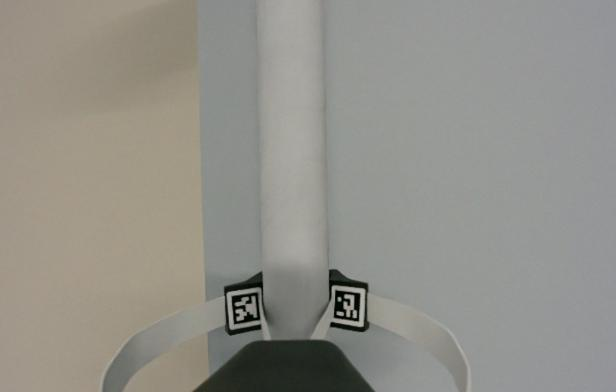

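Request:
{"method": "move", "body": {"blocking": false, "r2": {"base":{"translate_m":-0.23,"strafe_m":-0.249},"contact_limits":{"translate_m":0.9},"joints":{"wrist_yaw_rad":0.7},"speeds":{"wrist_yaw_rad":0.1},"pace":"slow"}}}

Request:
{"method": "wait", "body": {"seconds": 8}}

Request:
{"method": "move", "body": {"blocking": false, "r2": {"base":{"translate_m":-0.131,"strafe_m":-0.312},"contact_limits":{"translate_m":0.9},"joints":{"wrist_yaw_rad":1.05},"speeds":{"wrist_yaw_rad":0.1},"pace":"slow"}}}

Request:
{"method": "wait", "body": {"seconds": 8, "cameras": ["r2_wrist_camera","r2_head_camera"]}}

Scene clock: 132.90 s.
move: r2 moving
r1: as last shown
r1.base_tilt: forward=-1.6 right=+1.3
r1.lidar_m: 0.98 0.95 1.21 2.42 2.58 2.02 2.00 2.15 2.37 2.31 1.04 0.90
r1.motor_effort: lift_m=+24(24) arm_m=-4(4) wheel_0=-4(4) wheel_1=-3(3) wheel_2=-1(1)
r1.servo_current: wrist_yaw_rad=33(65) wrist_pitch_rad=39(46) wrist_roll_rad=52(65) gripper_m=39(46)
r1.wrist_depth_mm: - - - - - - - / - - - - 866 - - / - - - - 878 - - / - - - - - - - / - - - - - - - / - 194 - - 190 - - / - 140 - 139 - 1863 1863
r2.base_odometry: x=-3.524 y=-1.277 heading=-2.880
r2.turned_by_wheels: +0.001
r2.turned_by_imu: +0.002
r2.base_tilt: forward=-0.6 right=+0.0
r2.lidar_m: 0.40 0.81 1.15 2.04 2.15 2.96 1.57 1.72 2.79 2.71 1.06 0.58
r2.base_status: translate_m moving; strafe_m moving
r2.joint_positions: lift_m=+0.860 arm_m=+0.000 wrist_yaw_rad=+0.398 wrist_pitch_rad=+0.001 wrist_roll_rad=+0.000 gripper_m=-0.036
r2.joint_status: wrist_yaw_rad moving
r2.measured_speeds: translate_m=-0.035 strafe_m=-0.037 rotate_rad=-0.001 lift_m=+0.000 arm_m=+0.000 wrist_yaw_rad=+0.097 wrist_pitch_rad=+0.000 wrist_roll_rad=+0.000
r2.motor_effort: lift_m=+21(21) arm_m=-4(4) wheel_0=+9(11) wheel_1=-12(13) wheel_2=+22(22)
r2.servo_current: wrist_yaw_rad=65(85) wrist_pitch_rad=46(46) wrist_roll_rad=46(52) gripper_m=156(156)
r2.contact_limits: translate_m 0.9
r2.hand_pose: x=+0.4706 y=+0.0313 z=+1.0376 quat_wxyz=(+0.980, +0.000, +0.001, +0.198) (m; r2's base frame)
r2.wrist_depth_mm: - - 247 161 232 224 219 / - - 249 162 233 225 220 / - - 250 163 235 227 221 / - - 251 166 236 229 223 / - - 253 166 237 229 224 / - - 183 166 179 231 224 / - - - - 239 229 226
pictures: none

Scene clock: 137.03 s.
earlier move: r2 done
r1.base_odometry: x=-1.118 y=+1.210 heading=-2.314
r1.turned_by_wheels: +0.000
r1.turned_by_imu: +0.000
r1.base_tilt: forward=-1.6 right=+1.3
r1.lidar_m: 1.05 0.95 1.20 2.41 2.57 2.07 2.01 2.19 2.38 2.30 1.03 0.88
r1.base_status: not commanded
r1.joint_positions: lift_m=+0.700 arm_m=+0.000 wrist_yaw_rad=+0.002 wrist_pitch_rad=+0.002 wrist_roll_rad=+0.000 gripper_m=+0.120
r1.joint_status: not commanded
r1.measured_speeds: all 0
r1.motor_effort: lift_m=+24(24) arm_m=-3(4) wheel_0=-4(5) wheel_1=-3(3) wheel_2=-1(1)
r1.servo_current: wrist_yaw_rad=26(72) wrist_pitch_rad=52(52) wrist_roll_rad=72(72) gripper_m=39(52)
r1.hand_pose: x=+0.4595 y=-0.0868 z=+0.8772 quat_wxyz=(+1.000, +0.000, +0.001, +0.001) (m; r1's base frame)
r1.wrist_depth_mm: - - - - - - - / - - - - 1160 - - / - - - - 1160 - - / - - - - - - - / - - - - - - - / - 194 - - 190 - - / - 140 - 139 - 1808 1808
r2.base_odometry: x=-3.372 y=-0.988 heading=-2.879
r2.turned_by_wheels: +0.001
r2.turned_by_imu: +0.025
r2.base_tilt: forward=-0.7 right=+0.0
r2.lidar_m: 0.37 0.39 1.49 2.29 2.40 3.39 1.34 3.37 2.53 2.46 1.34 0.68
r2.base_status: done
r2.joint_positions: lift_m=+0.860 arm_m=+0.000 wrist_yaw_rad=+0.717 wrist_pitch_rad=+0.001 wrist_roll_rad=+0.000 gripper_m=-0.036
r2.joint_status: all done
r2.measured_speeds: all 0
r2.motor_effort: lift_m=+21(21) arm_m=-3(4) wheel_0=+19(23) wheel_1=-3(13) wheel_2=+17(24)
r2.servo_current: wrist_yaw_rad=98(130) wrist_pitch_rad=33(52) wrist_roll_rad=52(65) gripper_m=137(156)
r2.contact_limits: translate_m 0.9
r2.hand_pose: x=+0.4457 y=+0.1237 z=+1.0376 quat_wxyz=(+0.936, +0.000, +0.000, +0.351) (m; r2's base frame)
r2.wrist_depth_mm: - - 252 163 226 215 208 / - - 250 163 228 216 - / - - 254 163 229 219 210 / - - 254 168 231 220 211 / - - 256 165 232 220 212 / - - 181 166 228 222 213 / - - 260 - 233 219 215
wait: 4.13 of 8 s (r2 has come to rest)
pictures: none

Scene clock: 137.53 s.
move: r2 moving
r1: as last shown
r1.lidar_m: 1.08 0.94 1.20 2.41 2.55 2.05 1.99 2.16 2.37 2.31 1.04 0.90
r1.motor_effort: lift_m=+24(24) arm_m=-4(4) wheel_0=-4(4) wheel_1=-3(3) wheel_2=-1(1)
r1.servo_current: wrist_yaw_rad=46(52) wrist_pitch_rad=46(52) wrist_roll_rad=26(65) gripper_m=39(46)
r1.wrist_depth_mm: - - - - - - - / - - - - 1160 - - / - - - - 1205 - - / - - - - - - - / - - - - - - - / - 194 - - 189 - - / - 140 - 139 - 1921 1808
r2.base_odometry: x=-3.371 y=-0.976 heading=-2.876
r2.turned_by_wheels: +0.002
r2.turned_by_imu: +0.004
r2.base_tilt: forward=-0.7 right=+0.0
r2.lidar_m: 0.40 0.39 1.50 2.28 2.42 3.42 1.32 3.37 2.51 2.46 1.33 0.69
r2.base_status: translate_m moving; strafe_m moving
r2.joint_positions: lift_m=+0.860 arm_m=+0.000 wrist_yaw_rad=+0.757 wrist_pitch_rad=+0.001 wrist_roll_rad=+0.000 gripper_m=-0.036
r2.joint_status: wrist_yaw_rad moving
r2.measured_speeds: translate_m=-0.019 strafe_m=-0.047 rotate_rad=+0.002 lift_m=+0.000 arm_m=+0.000 wrist_yaw_rad=+0.103 wrist_pitch_rad=+0.000 wrist_roll_rad=+0.000
r2.motor_effort: lift_m=+21(21) arm_m=-4(4) wheel_0=+19(22) wheel_1=-8(10) wheel_2=+18(19)
r2.servo_current: wrist_yaw_rad=72(117) wrist_pitch_rad=39(46) wrist_roll_rad=52(59) gripper_m=143(143)
r2.contact_limits: translate_m 0.9
r2.hand_pose: x=+0.4406 y=+0.1344 z=+1.0376 quat_wxyz=(+0.929, +0.000, +0.000, +0.369) (m; r2's base frame)
r2.wrist_depth_mm: - - 251 165 226 213 205 / - - 252 162 228 215 - / - - 255 166 229 216 207 / - - 257 166 230 216 208 / - - 258 166 232 218 210 / - - 180 167 180 220 211 / - - - - 233 215 212
pictures: none

Scene clock: 141.70 s.
earlier move: r2 done
r1.base_odometry: x=-1.118 y=+1.210 heading=-2.314
r1.turned_by_wheels: +0.000
r1.turned_by_imu: +0.000
r1.base_tilt: forward=-1.6 right=+1.3
r1.lidar_m: 1.09 0.95 1.19 2.40 2.56 2.06 2.01 2.16 2.34 2.30 1.05 0.90
r1.base_status: not commanded
r1.joint_positions: lift_m=+0.700 arm_m=+0.000 wrist_yaw_rad=+0.002 wrist_pitch_rad=+0.002 wrist_roll_rad=+0.000 gripper_m=+0.120
r1.joint_status: not commanded
r1.measured_speeds: all 0
r1.motor_effort: lift_m=+24(24) arm_m=-4(4) wheel_0=-4(5) wheel_1=-3(3) wheel_2=-1(2)
r1.servo_current: wrist_yaw_rad=39(72) wrist_pitch_rad=39(52) wrist_roll_rad=52(65) gripper_m=33(52)
r1.hand_pose: x=+0.4595 y=-0.0868 z=+0.8772 quat_wxyz=(+1.000, +0.000, +0.001, +0.001) (m; r1's base frame)
r1.wrist_depth_mm: - - - - - - - / - - - - - - - / - - - - - - - / - - - - - - - / - - - - - - - / - 194 - - 192 - - / - 140 - 139 - 1863 1808
r2.base_odometry: x=-3.328 y=-0.653 heading=-2.877
r2.turned_by_wheels: +0.000
r2.turned_by_imu: +0.500
r2.base_tilt: forward=-0.7 right=+0.0
r2.lidar_m: 0.44 0.38 2.54 2.71 1.60 1.44 3.05 2.27 2.18 1.21 0.75 0.49
r2.base_status: done
r2.joint_positions: lift_m=+0.860 arm_m=+0.000 wrist_yaw_rad=+1.060 wrist_pitch_rad=+0.001 wrist_roll_rad=+0.000 gripper_m=-0.036
r2.joint_status: all done
r2.measured_speeds: all 0
r2.motor_effort: lift_m=+21(21) arm_m=-4(4) wheel_0=+16(29) wheel_1=-8(10) wheel_2=+16(21)
r2.servo_current: wrist_yaw_rad=72(124) wrist_pitch_rad=39(46) wrist_roll_rad=46(72) gripper_m=137(150)
r2.contact_limits: translate_m 0.9
r2.hand_pose: x=+0.3882 y=+0.2088 z=+1.0376 quat_wxyz=(+0.863, +0.000, +0.000, +0.505) (m; r2's base frame)
r2.wrist_depth_mm: - - - 162 208 170 - / - - - 163 209 167 - / - - - 163 219 173 146 / - - - 167 215 174 - / - - - 165 216 170 151 / - - 186 166 179 171 152 / - - - - 209 157 -
wait: 4.17 of 8 s (r2 has come to rest)
pictures: r2_head_camera, r2_wrist_camera
Images, in order (width x height): r2_head_camera 420x560, r2_wrist_camera 616x392.

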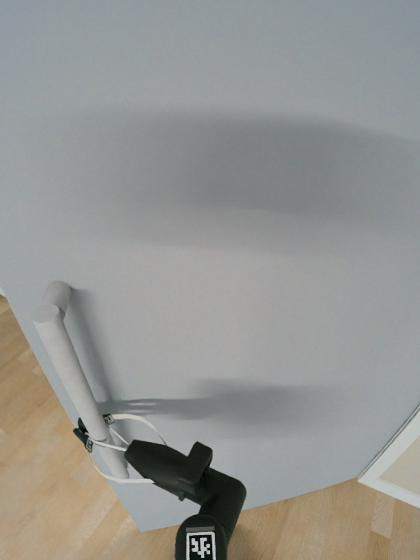

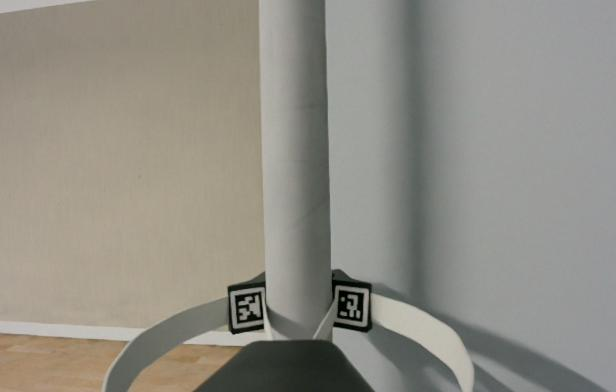

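Request:
{"method": "move", "body": {"blocking": false, "r2": {"base":{"translate_m":-0.35,"strafe_m":0.043},"contact_limits":{"translate_m":0.9},"joints":{"wrist_yaw_rad":0.55},"speeds":{"wrist_yaw_rad":0.14},"pace":"slow"}}}

Request:
{"method": "wait", "body": {"seconds": 8, "cameras": ["r2_wrist_camera","r2_head_camera"]}}

Scene clock: 171.20 s.
move: r2 moving
r1: as last shown
r1.lidar_m: 1.10 0.94 1.22 2.41 2.57 2.05 1.99 2.15 2.35 2.31 1.04 0.89
r1.motor_effort: lift_m=+24(24) arm_m=-4(4) wheel_0=-4(4) wheel_1=-3(3) wheel_2=-1(1)
r1.servo_current: wrist_yaw_rad=59(59) wrist_pitch_rad=46(52) wrist_roll_rad=33(52) gripper_m=46(46)
r1.wrist_depth_mm: - - - - - - - / - - - - - - - / - - - - - - - / - - - - - - - / - - - - - - - / - 195 - - 191 - - / - 140 - 139 - 1808 1808
r2.base_odometry: x=-3.316 y=-0.651 heading=-2.875
r2.turned_by_wheels: +0.002
r2.turned_by_imu: +0.023
r2.base_tilt: forward=-0.6 right=+0.0
r2.lidar_m: 0.42 0.38 2.56 2.71 1.59 1.44 2.99 2.26 2.18 1.20 0.75 0.47
r2.base_status: translate_m moving; strafe_m moving
r2.joint_positions: lift_m=+0.860 arm_m=+0.000 wrist_yaw_rad=+1.017 wrist_pitch_rad=+0.001 wrist_roll_rad=+0.000 gripper_m=-0.036
r2.joint_status: wrist_yaw_rad moving
r2.measured_speeds: translate_m=-0.046 strafe_m=+0.003 rotate_rad=+0.001 lift_m=+0.000 arm_m=+0.000 wrist_yaw_rad=-0.127 wrist_pitch_rad=+0.000 wrist_roll_rad=+0.000
r2.motor_effort: lift_m=+21(21) arm_m=-4(4) wheel_0=+4(13) wheel_1=-8(11) wheel_2=+23(23)
r2.servo_current: wrist_yaw_rad=215(215) wrist_pitch_rad=39(46) wrist_roll_rad=46(52) gripper_m=143(143)
r2.contact_limits: translate_m 0.9
r2.hand_pose: x=+0.3970 y=+0.1992 z=+1.0376 quat_wxyz=(+0.874, +0.000, +0.000, +0.487) (m; r2's base frame)
r2.wrist_depth_mm: - - - 163 208 171 - / - - - 164 210 168 - / - - - 163 220 174 - / - - - 167 214 175 - / - - - 165 216 171 153 / - - 186 166 179 173 153 / - - - - 210 158 -
pictures: none

Scene clock: 175.50 s.
earlier move: r2 done
r1.base_odometry: x=-1.118 y=+1.210 heading=-2.314
r1.turned_by_wheels: +0.000
r1.turned_by_imu: +0.000
r1.base_tilt: forward=-1.6 right=+1.2
r1.lidar_m: 1.15 0.94 1.19 2.39 2.57 2.07 1.99 2.17 2.37 2.30 1.05 0.91
r1.base_status: not commanded
r1.joint_positions: lift_m=+0.700 arm_m=+0.000 wrist_yaw_rad=+0.002 wrist_pitch_rad=+0.002 wrist_roll_rad=+0.000 gripper_m=+0.120
r1.joint_status: not commanded
r1.measured_speeds: all 0
r1.motor_effort: lift_m=+24(24) arm_m=-3(4) wheel_0=-4(4) wheel_1=-3(3) wheel_2=-1(1)
r1.servo_current: wrist_yaw_rad=46(72) wrist_pitch_rad=46(52) wrist_roll_rad=46(72) gripper_m=46(52)
r1.hand_pose: x=+0.4595 y=-0.0868 z=+0.8772 quat_wxyz=(+1.000, +0.000, +0.001, +0.001) (m; r1's base frame)
r1.wrist_depth_mm: - - - - - - - / - - - - - - - / - - - - - - - / - - - - - - - / - - - - - - - / - 194 - - 213 - - / - 140 - 143 - 1921 1863
r2.base_odometry: x=-2.980 y=-0.603 heading=-2.878
r2.turned_by_wheels: -0.003
r2.turned_by_imu: +0.020
r2.base_tilt: forward=-0.6 right=+0.1
r2.lidar_m: 0.41 0.46 2.69 2.89 1.18 1.22 2.72 2.08 2.04 1.54 1.17 0.59
r2.base_status: done
r2.joint_positions: lift_m=+0.860 arm_m=+0.000 wrist_yaw_rad=+0.540 wrist_pitch_rad=+0.001 wrist_roll_rad=+0.000 gripper_m=-0.036
r2.joint_status: all done
r2.measured_speeds: all 0
r2.motor_effort: lift_m=+21(21) arm_m=-4(4) wheel_0=-17(19) wheel_1=-10(13) wheel_2=+8(25)
r2.servo_current: wrist_yaw_rad=59(215) wrist_pitch_rad=33(46) wrist_roll_rad=52(65) gripper_m=124(150)
r2.contact_limits: translate_m 0.9
r2.hand_pose: x=+0.4633 y=+0.0731 z=+1.0376 quat_wxyz=(+0.964, +0.000, +0.001, +0.266) (m; r2's base frame)
r2.wrist_depth_mm: - - - 160 230 225 220 / - - - 161 232 226 222 / - - - 162 234 229 222 / - - - 163 235 229 224 / - - - 164 236 230 224 / - - 252 165 176 230 227 / - - 253 - 238 232 227
wait: 4.30 of 8 s (r2 has come to rest)
pictures: r2_head_camera, r2_wrist_camera
Images, in order (width x height): r2_head_camera 420x560, r2_wrist_camera 616x392.

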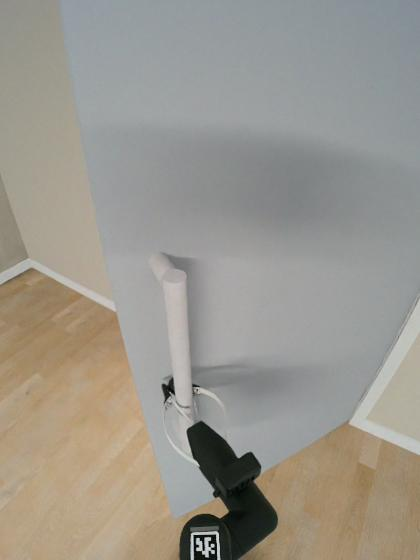

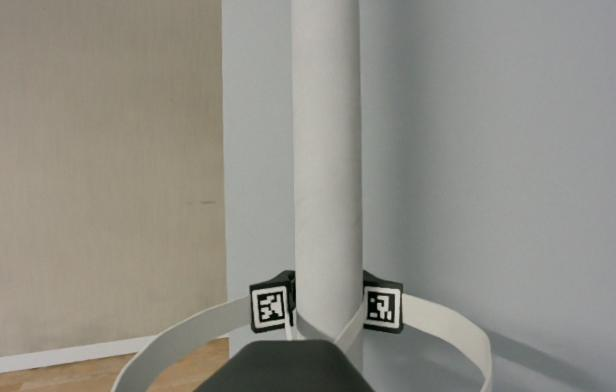

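Request:
{"method": "move", "body": {"blocking": false, "r2": {"base":{"translate_m":-0.164,"strafe_m":-0.252},"contact_limits":{"translate_m":0.9},"joints":{"wrist_yaw_rad":0.85},"speeds":{"wrist_yaw_rad":0.1},"pace":"slow"}}}

Request:
{"method": "wait", "body": {"seconds": 8, "cameras": ["r2_wrist_camera","r1_head_camera","r2_head_left_camera"]}}

Scene clock: 181.97 s.
move: r2 moving
r1: as last shown
r1.base_tilt: forward=-1.6 right=+1.3
r1.lidar_m: 1.19 0.95 1.20 2.41 2.57 2.04 1.99 2.15 2.35 2.30 1.03 0.88
r1.motor_effort: lift_m=+23(24) arm_m=-4(4) wheel_0=-4(4) wheel_1=-3(3) wheel_2=-1(1)
r1.servo_current: wrist_yaw_rad=52(65) wrist_pitch_rad=39(52) wrist_roll_rad=39(59) gripper_m=33(46)
r1.wrist_depth_mm: - - - - - - - / - - - - - - - / - - - - - - - / - - - - - - - / - - - - - - - / - 193 - - 213 - - / - 140 - 143 - 1863 1808
r2.base_odometry: x=-2.976 y=-0.591 heading=-2.879
r2.turned_by_wheels: -0.001
r2.turned_by_imu: +0.000
r2.base_tilt: forward=-0.6 right=+0.1
r2.lidar_m: 0.40 0.47 2.72 2.88 1.16 1.25 2.69 2.06 2.03 1.56 1.18 0.61
r2.base_status: translate_m moving; strafe_m moving
r2.joint_positions: lift_m=+0.860 arm_m=+0.000 wrist_yaw_rad=+0.559 wrist_pitch_rad=+0.001 wrist_roll_rad=+0.000 gripper_m=-0.036
r2.joint_status: wrist_yaw_rad moving
r2.measured_speeds: translate_m=-0.027 strafe_m=-0.041 rotate_rad=+0.000 lift_m=+0.000 arm_m=+0.000 wrist_yaw_rad=+0.095 wrist_pitch_rad=+0.000 wrist_roll_rad=+0.000
r2.motor_effort: lift_m=+21(21) arm_m=-4(4) wheel_0=-7(14) wheel_1=-14(15) wheel_2=+12(13)
r2.servo_current: wrist_yaw_rad=319(319) wrist_pitch_rad=39(46) wrist_roll_rad=46(52) gripper_m=124(130)
r2.contact_limits: translate_m 0.9
r2.hand_pose: x=+0.4618 y=+0.0788 z=+1.0376 quat_wxyz=(+0.961, +0.000, +0.001, +0.276) (m; r2's base frame)
r2.wrist_depth_mm: - - - 161 232 225 220 / - - - 164 233 225 221 / - - - 162 235 227 221 / - - - 163 233 229 223 / - - - 163 236 229 224 / - - 252 165 176 229 225 / - - 256 - 236 232 227
pictures: none

Scene clock: 185.77 s.
earlier move: r2 done
r1.base_odometry: x=-1.118 y=+1.210 heading=-2.314
r1.turned_by_wheels: +0.000
r1.turned_by_imu: +0.000
r1.base_tilt: forward=-1.6 right=+1.3
r1.lidar_m: 1.32 0.94 1.23 2.38 2.58 2.05 2.00 2.14 2.36 2.29 1.04 0.89
r1.base_status: not commanded
r1.joint_positions: lift_m=+0.700 arm_m=+0.000 wrist_yaw_rad=+0.002 wrist_pitch_rad=+0.002 wrist_roll_rad=+0.000 gripper_m=+0.120
r1.joint_status: not commanded
r1.measured_speeds: all 0
r1.motor_effort: lift_m=+24(24) arm_m=-4(4) wheel_0=-4(5) wheel_1=-2(3) wheel_2=-1(1)
r1.servo_current: wrist_yaw_rad=46(78) wrist_pitch_rad=39(52) wrist_roll_rad=59(65) gripper_m=46(52)
r1.hand_pose: x=+0.4595 y=-0.0868 z=+0.8772 quat_wxyz=(+1.000, +0.000, +0.001, +0.001) (m; r1's base frame)
r1.wrist_depth_mm: - - - - - - - / - - - - - - - / - - 1537 - - - - / - - - - - - - / - - - - - - - / - 194 - - 212 - - / - 140 - 144 - 1921 1756
r2.base_odometry: x=-2.887 y=-0.318 heading=-2.877
r2.turned_by_wheels: +0.002
r2.turned_by_imu: +0.002
r2.base_tilt: forward=-0.7 right=+0.0
r2.lidar_m: 0.48 0.36 3.01 3.22 1.28 1.67 2.35 1.77 1.74 1.55 1.18 0.77
r2.base_status: done
r2.joint_positions: lift_m=+0.860 arm_m=+0.000 wrist_yaw_rad=+0.856 wrist_pitch_rad=+0.001 wrist_roll_rad=+0.000 gripper_m=-0.036
r2.joint_status: all done
r2.measured_speeds: all 0
r2.motor_effort: lift_m=+21(21) arm_m=-4(4) wheel_0=+10(14) wheel_1=-4(16) wheel_2=+12(15)
r2.servo_current: wrist_yaw_rad=65(332) wrist_pitch_rad=46(46) wrist_roll_rad=33(59) gripper_m=130(137)
r2.contact_limits: translate_m 0.9
r2.hand_pose: x=+0.4260 y=+0.1605 z=+1.0376 quat_wxyz=(+0.910, +0.000, +0.000, +0.415) (m; r2's base frame)
r2.wrist_depth_mm: - - 254 162 226 216 207 / - - 256 163 229 217 - / - - 258 163 229 218 210 / - - 259 166 231 220 211 / - - 260 165 232 221 213 / - - 186 165 179 222 213 / - - 1983 - 233 220 214
wait: 3.80 of 8 s (r2 has come to rest)
pictures: r1_head_camera, r2_head_left_camera, r2_wrist_camera
Images, in order (width x height): r1_head_camera 420x560, r2_head_left_camera 420x672, r2_wrist_camera 616x392.

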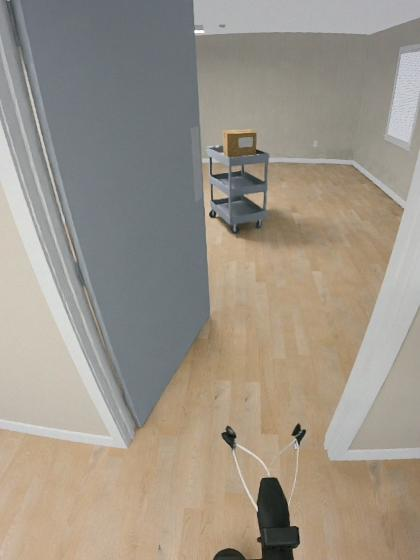

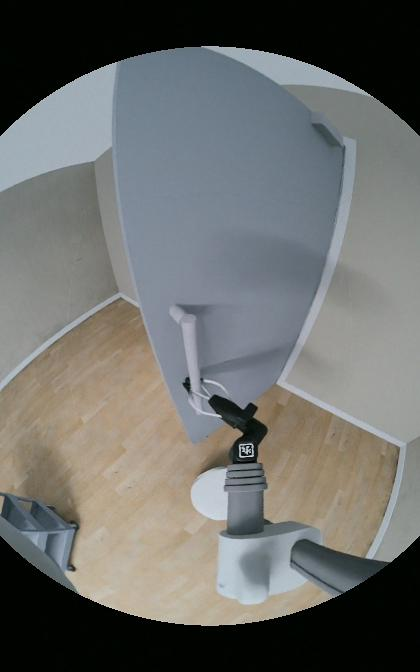

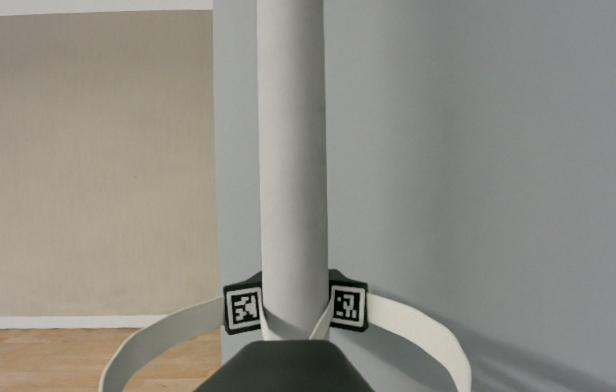

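Request:
{"method": "move", "body": {"blocking": false, "r2": {"base":{"translate_m":-0.09,"strafe_m":-0.32},"contact_limits":{"translate_m":0.9},"joints":{"wrist_yaw_rad":1.18},"speeds":{"wrist_yaw_rad":0.1},"pace":"slow"}}}

Request:
{"method": "wait", "body": {"seconds": 8, "cameras": ["r2_wrist_camera","r1_head_camera","r2_head_left_camera"]}}

Scene clock: 189.90 s.
move: r2 moving
r1: as last shown
r1.lidar_m: 1.31 0.94 1.20 2.41 2.57 2.06 2.00 2.16 2.36 2.29 1.03 0.88
r1.motor_effort: lift_m=+23(24) arm_m=-3(4) wheel_0=-4(5) wheel_1=-2(3) wheel_2=-1(1)
r1.servo_current: wrist_yaw_rad=33(59) wrist_pitch_rad=52(52) wrist_roll_rad=65(65) gripper_m=39(52)
r1.wrist_depth_mm: - - - - - - - / - - - - - - - / - - - - - - - / - - - - - - - / - - - - - - - / - 195 - - 212 - - / - 141 - 144 - 1808 1808
r2.base_odometry: x=-2.887 y=-0.305 heading=-2.875
r2.turned_by_wheels: +0.001
r2.turned_by_imu: +0.002
r2.base_tilt: forward=-0.7 right=+0.1
r2.lidar_m: 0.48 0.40 3.02 3.22 1.27 1.72 2.34 1.78 1.73 1.53 1.17 0.78
r2.base_status: translate_m moving; strafe_m moving
r2.joint_positions: lift_m=+0.860 arm_m=+0.000 wrist_yaw_rad=+0.896 wrist_pitch_rad=+0.001 wrist_roll_rad=+0.000 gripper_m=-0.036
r2.joint_status: wrist_yaw_rad moving
r2.measured_speeds: translate_m=-0.013 strafe_m=-0.049 rotate_rad=+0.002 lift_m=+0.000 arm_m=+0.000 wrist_yaw_rad=+0.101 wrist_pitch_rad=+0.000 wrist_roll_rad=+0.000
r2.motor_effort: lift_m=+21(21) arm_m=-4(4) wheel_0=+14(15) wheel_1=-11(11) wheel_2=+11(14)
r2.servo_current: wrist_yaw_rad=39(85) wrist_pitch_rad=39(39) wrist_roll_rad=33(46) gripper_m=130(130)
r2.contact_limits: translate_m 0.9
r2.hand_pose: x=+0.4194 y=+0.1706 z=+1.0376 quat_wxyz=(+0.901, +0.000, +0.000, +0.433) (m; r2's base frame)
r2.wrist_depth_mm: - - 258 161 227 213 205 / - - - 162 229 216 - / - - - 163 229 217 208 / - - - 166 231 217 209 / - - - 165 232 220 210 / - - 185 166 179 220 211 / - - 1863 - 232 215 212
pictures: none

Scene clock: 193.97 s.
earlier move: r2 off_target
r1.base_odometry: x=-1.118 y=+1.210 heading=-2.314
r1.turned_by_wheels: +0.000
r1.turned_by_imu: +0.000
r1.base_tilt: forward=-1.6 right=+1.3
r1.lidar_m: 1.62 0.95 1.21 2.39 2.58 2.06 1.99 2.17 2.38 2.31 1.04 0.88
r1.base_status: not commanded
r1.joint_positions: lift_m=+0.700 arm_m=+0.000 wrist_yaw_rad=+0.002 wrist_pitch_rad=+0.002 wrist_roll_rad=+0.000 gripper_m=+0.120
r1.joint_status: not commanded
r1.measured_speeds: all 0
r1.motor_effort: lift_m=+24(24) arm_m=-3(4) wheel_0=-4(5) wheel_1=-2(3) wheel_2=-1(1)
r1.servo_current: wrist_yaw_rad=59(65) wrist_pitch_rad=39(52) wrist_roll_rad=39(72) gripper_m=46(52)
r1.hand_pose: x=+0.4595 y=-0.0868 z=+0.8772 quat_wxyz=(+1.000, +0.000, +0.001, +0.001) (m; r1's base frame)
r1.wrist_depth_mm: - - - - - - - / - - - - - - - / - - - - - - - / - - - - - - - / - - - - - - - / - 194 - - 212 - - / - 140 1983 144 - 1863 1863
r2.base_odometry: x=-2.885 y=+0.015 heading=-2.874
r2.turned_by_wheels: +0.001
r2.turned_by_imu: +0.037
r2.base_tilt: forward=-0.7 right=+0.0
r2.lidar_m: 0.55 0.34 0.41 1.74 1.51 4.02 1.84 1.45 1.43 1.37 1.07 1.03
r2.base_status: done
r2.joint_positions: lift_m=+0.860 arm_m=+0.000 wrist_yaw_rad=+1.206 wrist_pitch_rad=+0.001 wrist_roll_rad=+0.000 gripper_m=-0.037
r2.joint_status: wrist_yaw_rad off_target (ended at +1.206, target +1.180)
r2.measured_speeds: all 0
r2.on_its_own: wrist_yaw_rad is at rest, and its servo_current (169 mA) is outside its rest range (0 to 104 mA)
r2.motor_effort: lift_m=+21(21) arm_m=+4(5) wheel_0=+21(33) wheel_1=+4(11) wheel_2=+8(15)
r2.servo_current: wrist_yaw_rad=169(176) wrist_pitch_rad=39(46) wrist_roll_rad=46(59) gripper_m=111(130)
r2.contact_limits: translate_m 0.9
r2.hand_pose: x=+0.3554 y=+0.2382 z=+1.0376 quat_wxyz=(+0.824, +0.000, +0.000, +0.567) (m; r2's base frame)
r2.wrist_depth_mm: - - 257 226 216 201 190 / - - - 229 219 202 191 / - - 260 229 220 203 193 / - - 263 230 220 204 193 / - - 265 203 222 205 194 / - - 177 167 216 206 195 / - 158 - - 221 203 196
wait: 4.07 of 8 s (r2 has come to rest)
pictures: r1_head_camera, r2_head_left_camera, r2_wrist_camera
Images, in order (width x height): r1_head_camera 420x560, r2_head_left_camera 420x672, r2_wrist_camera 616x392.

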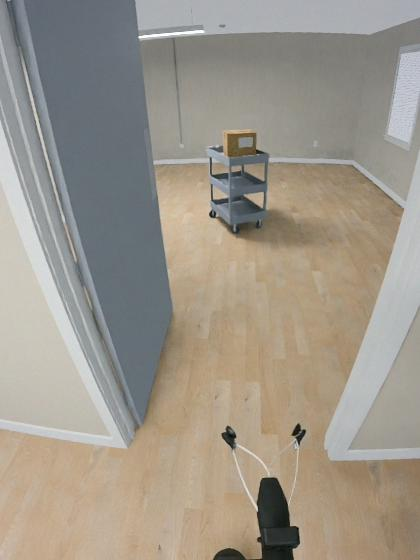

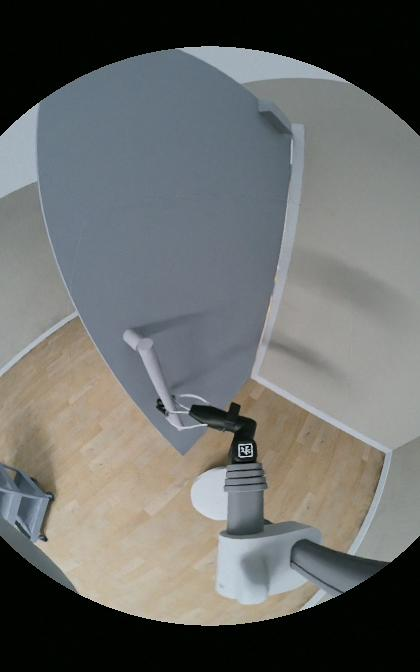

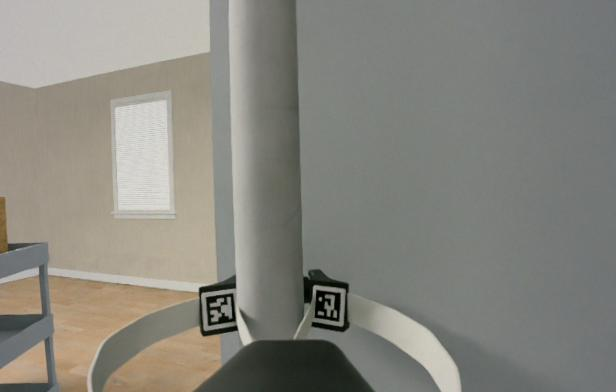

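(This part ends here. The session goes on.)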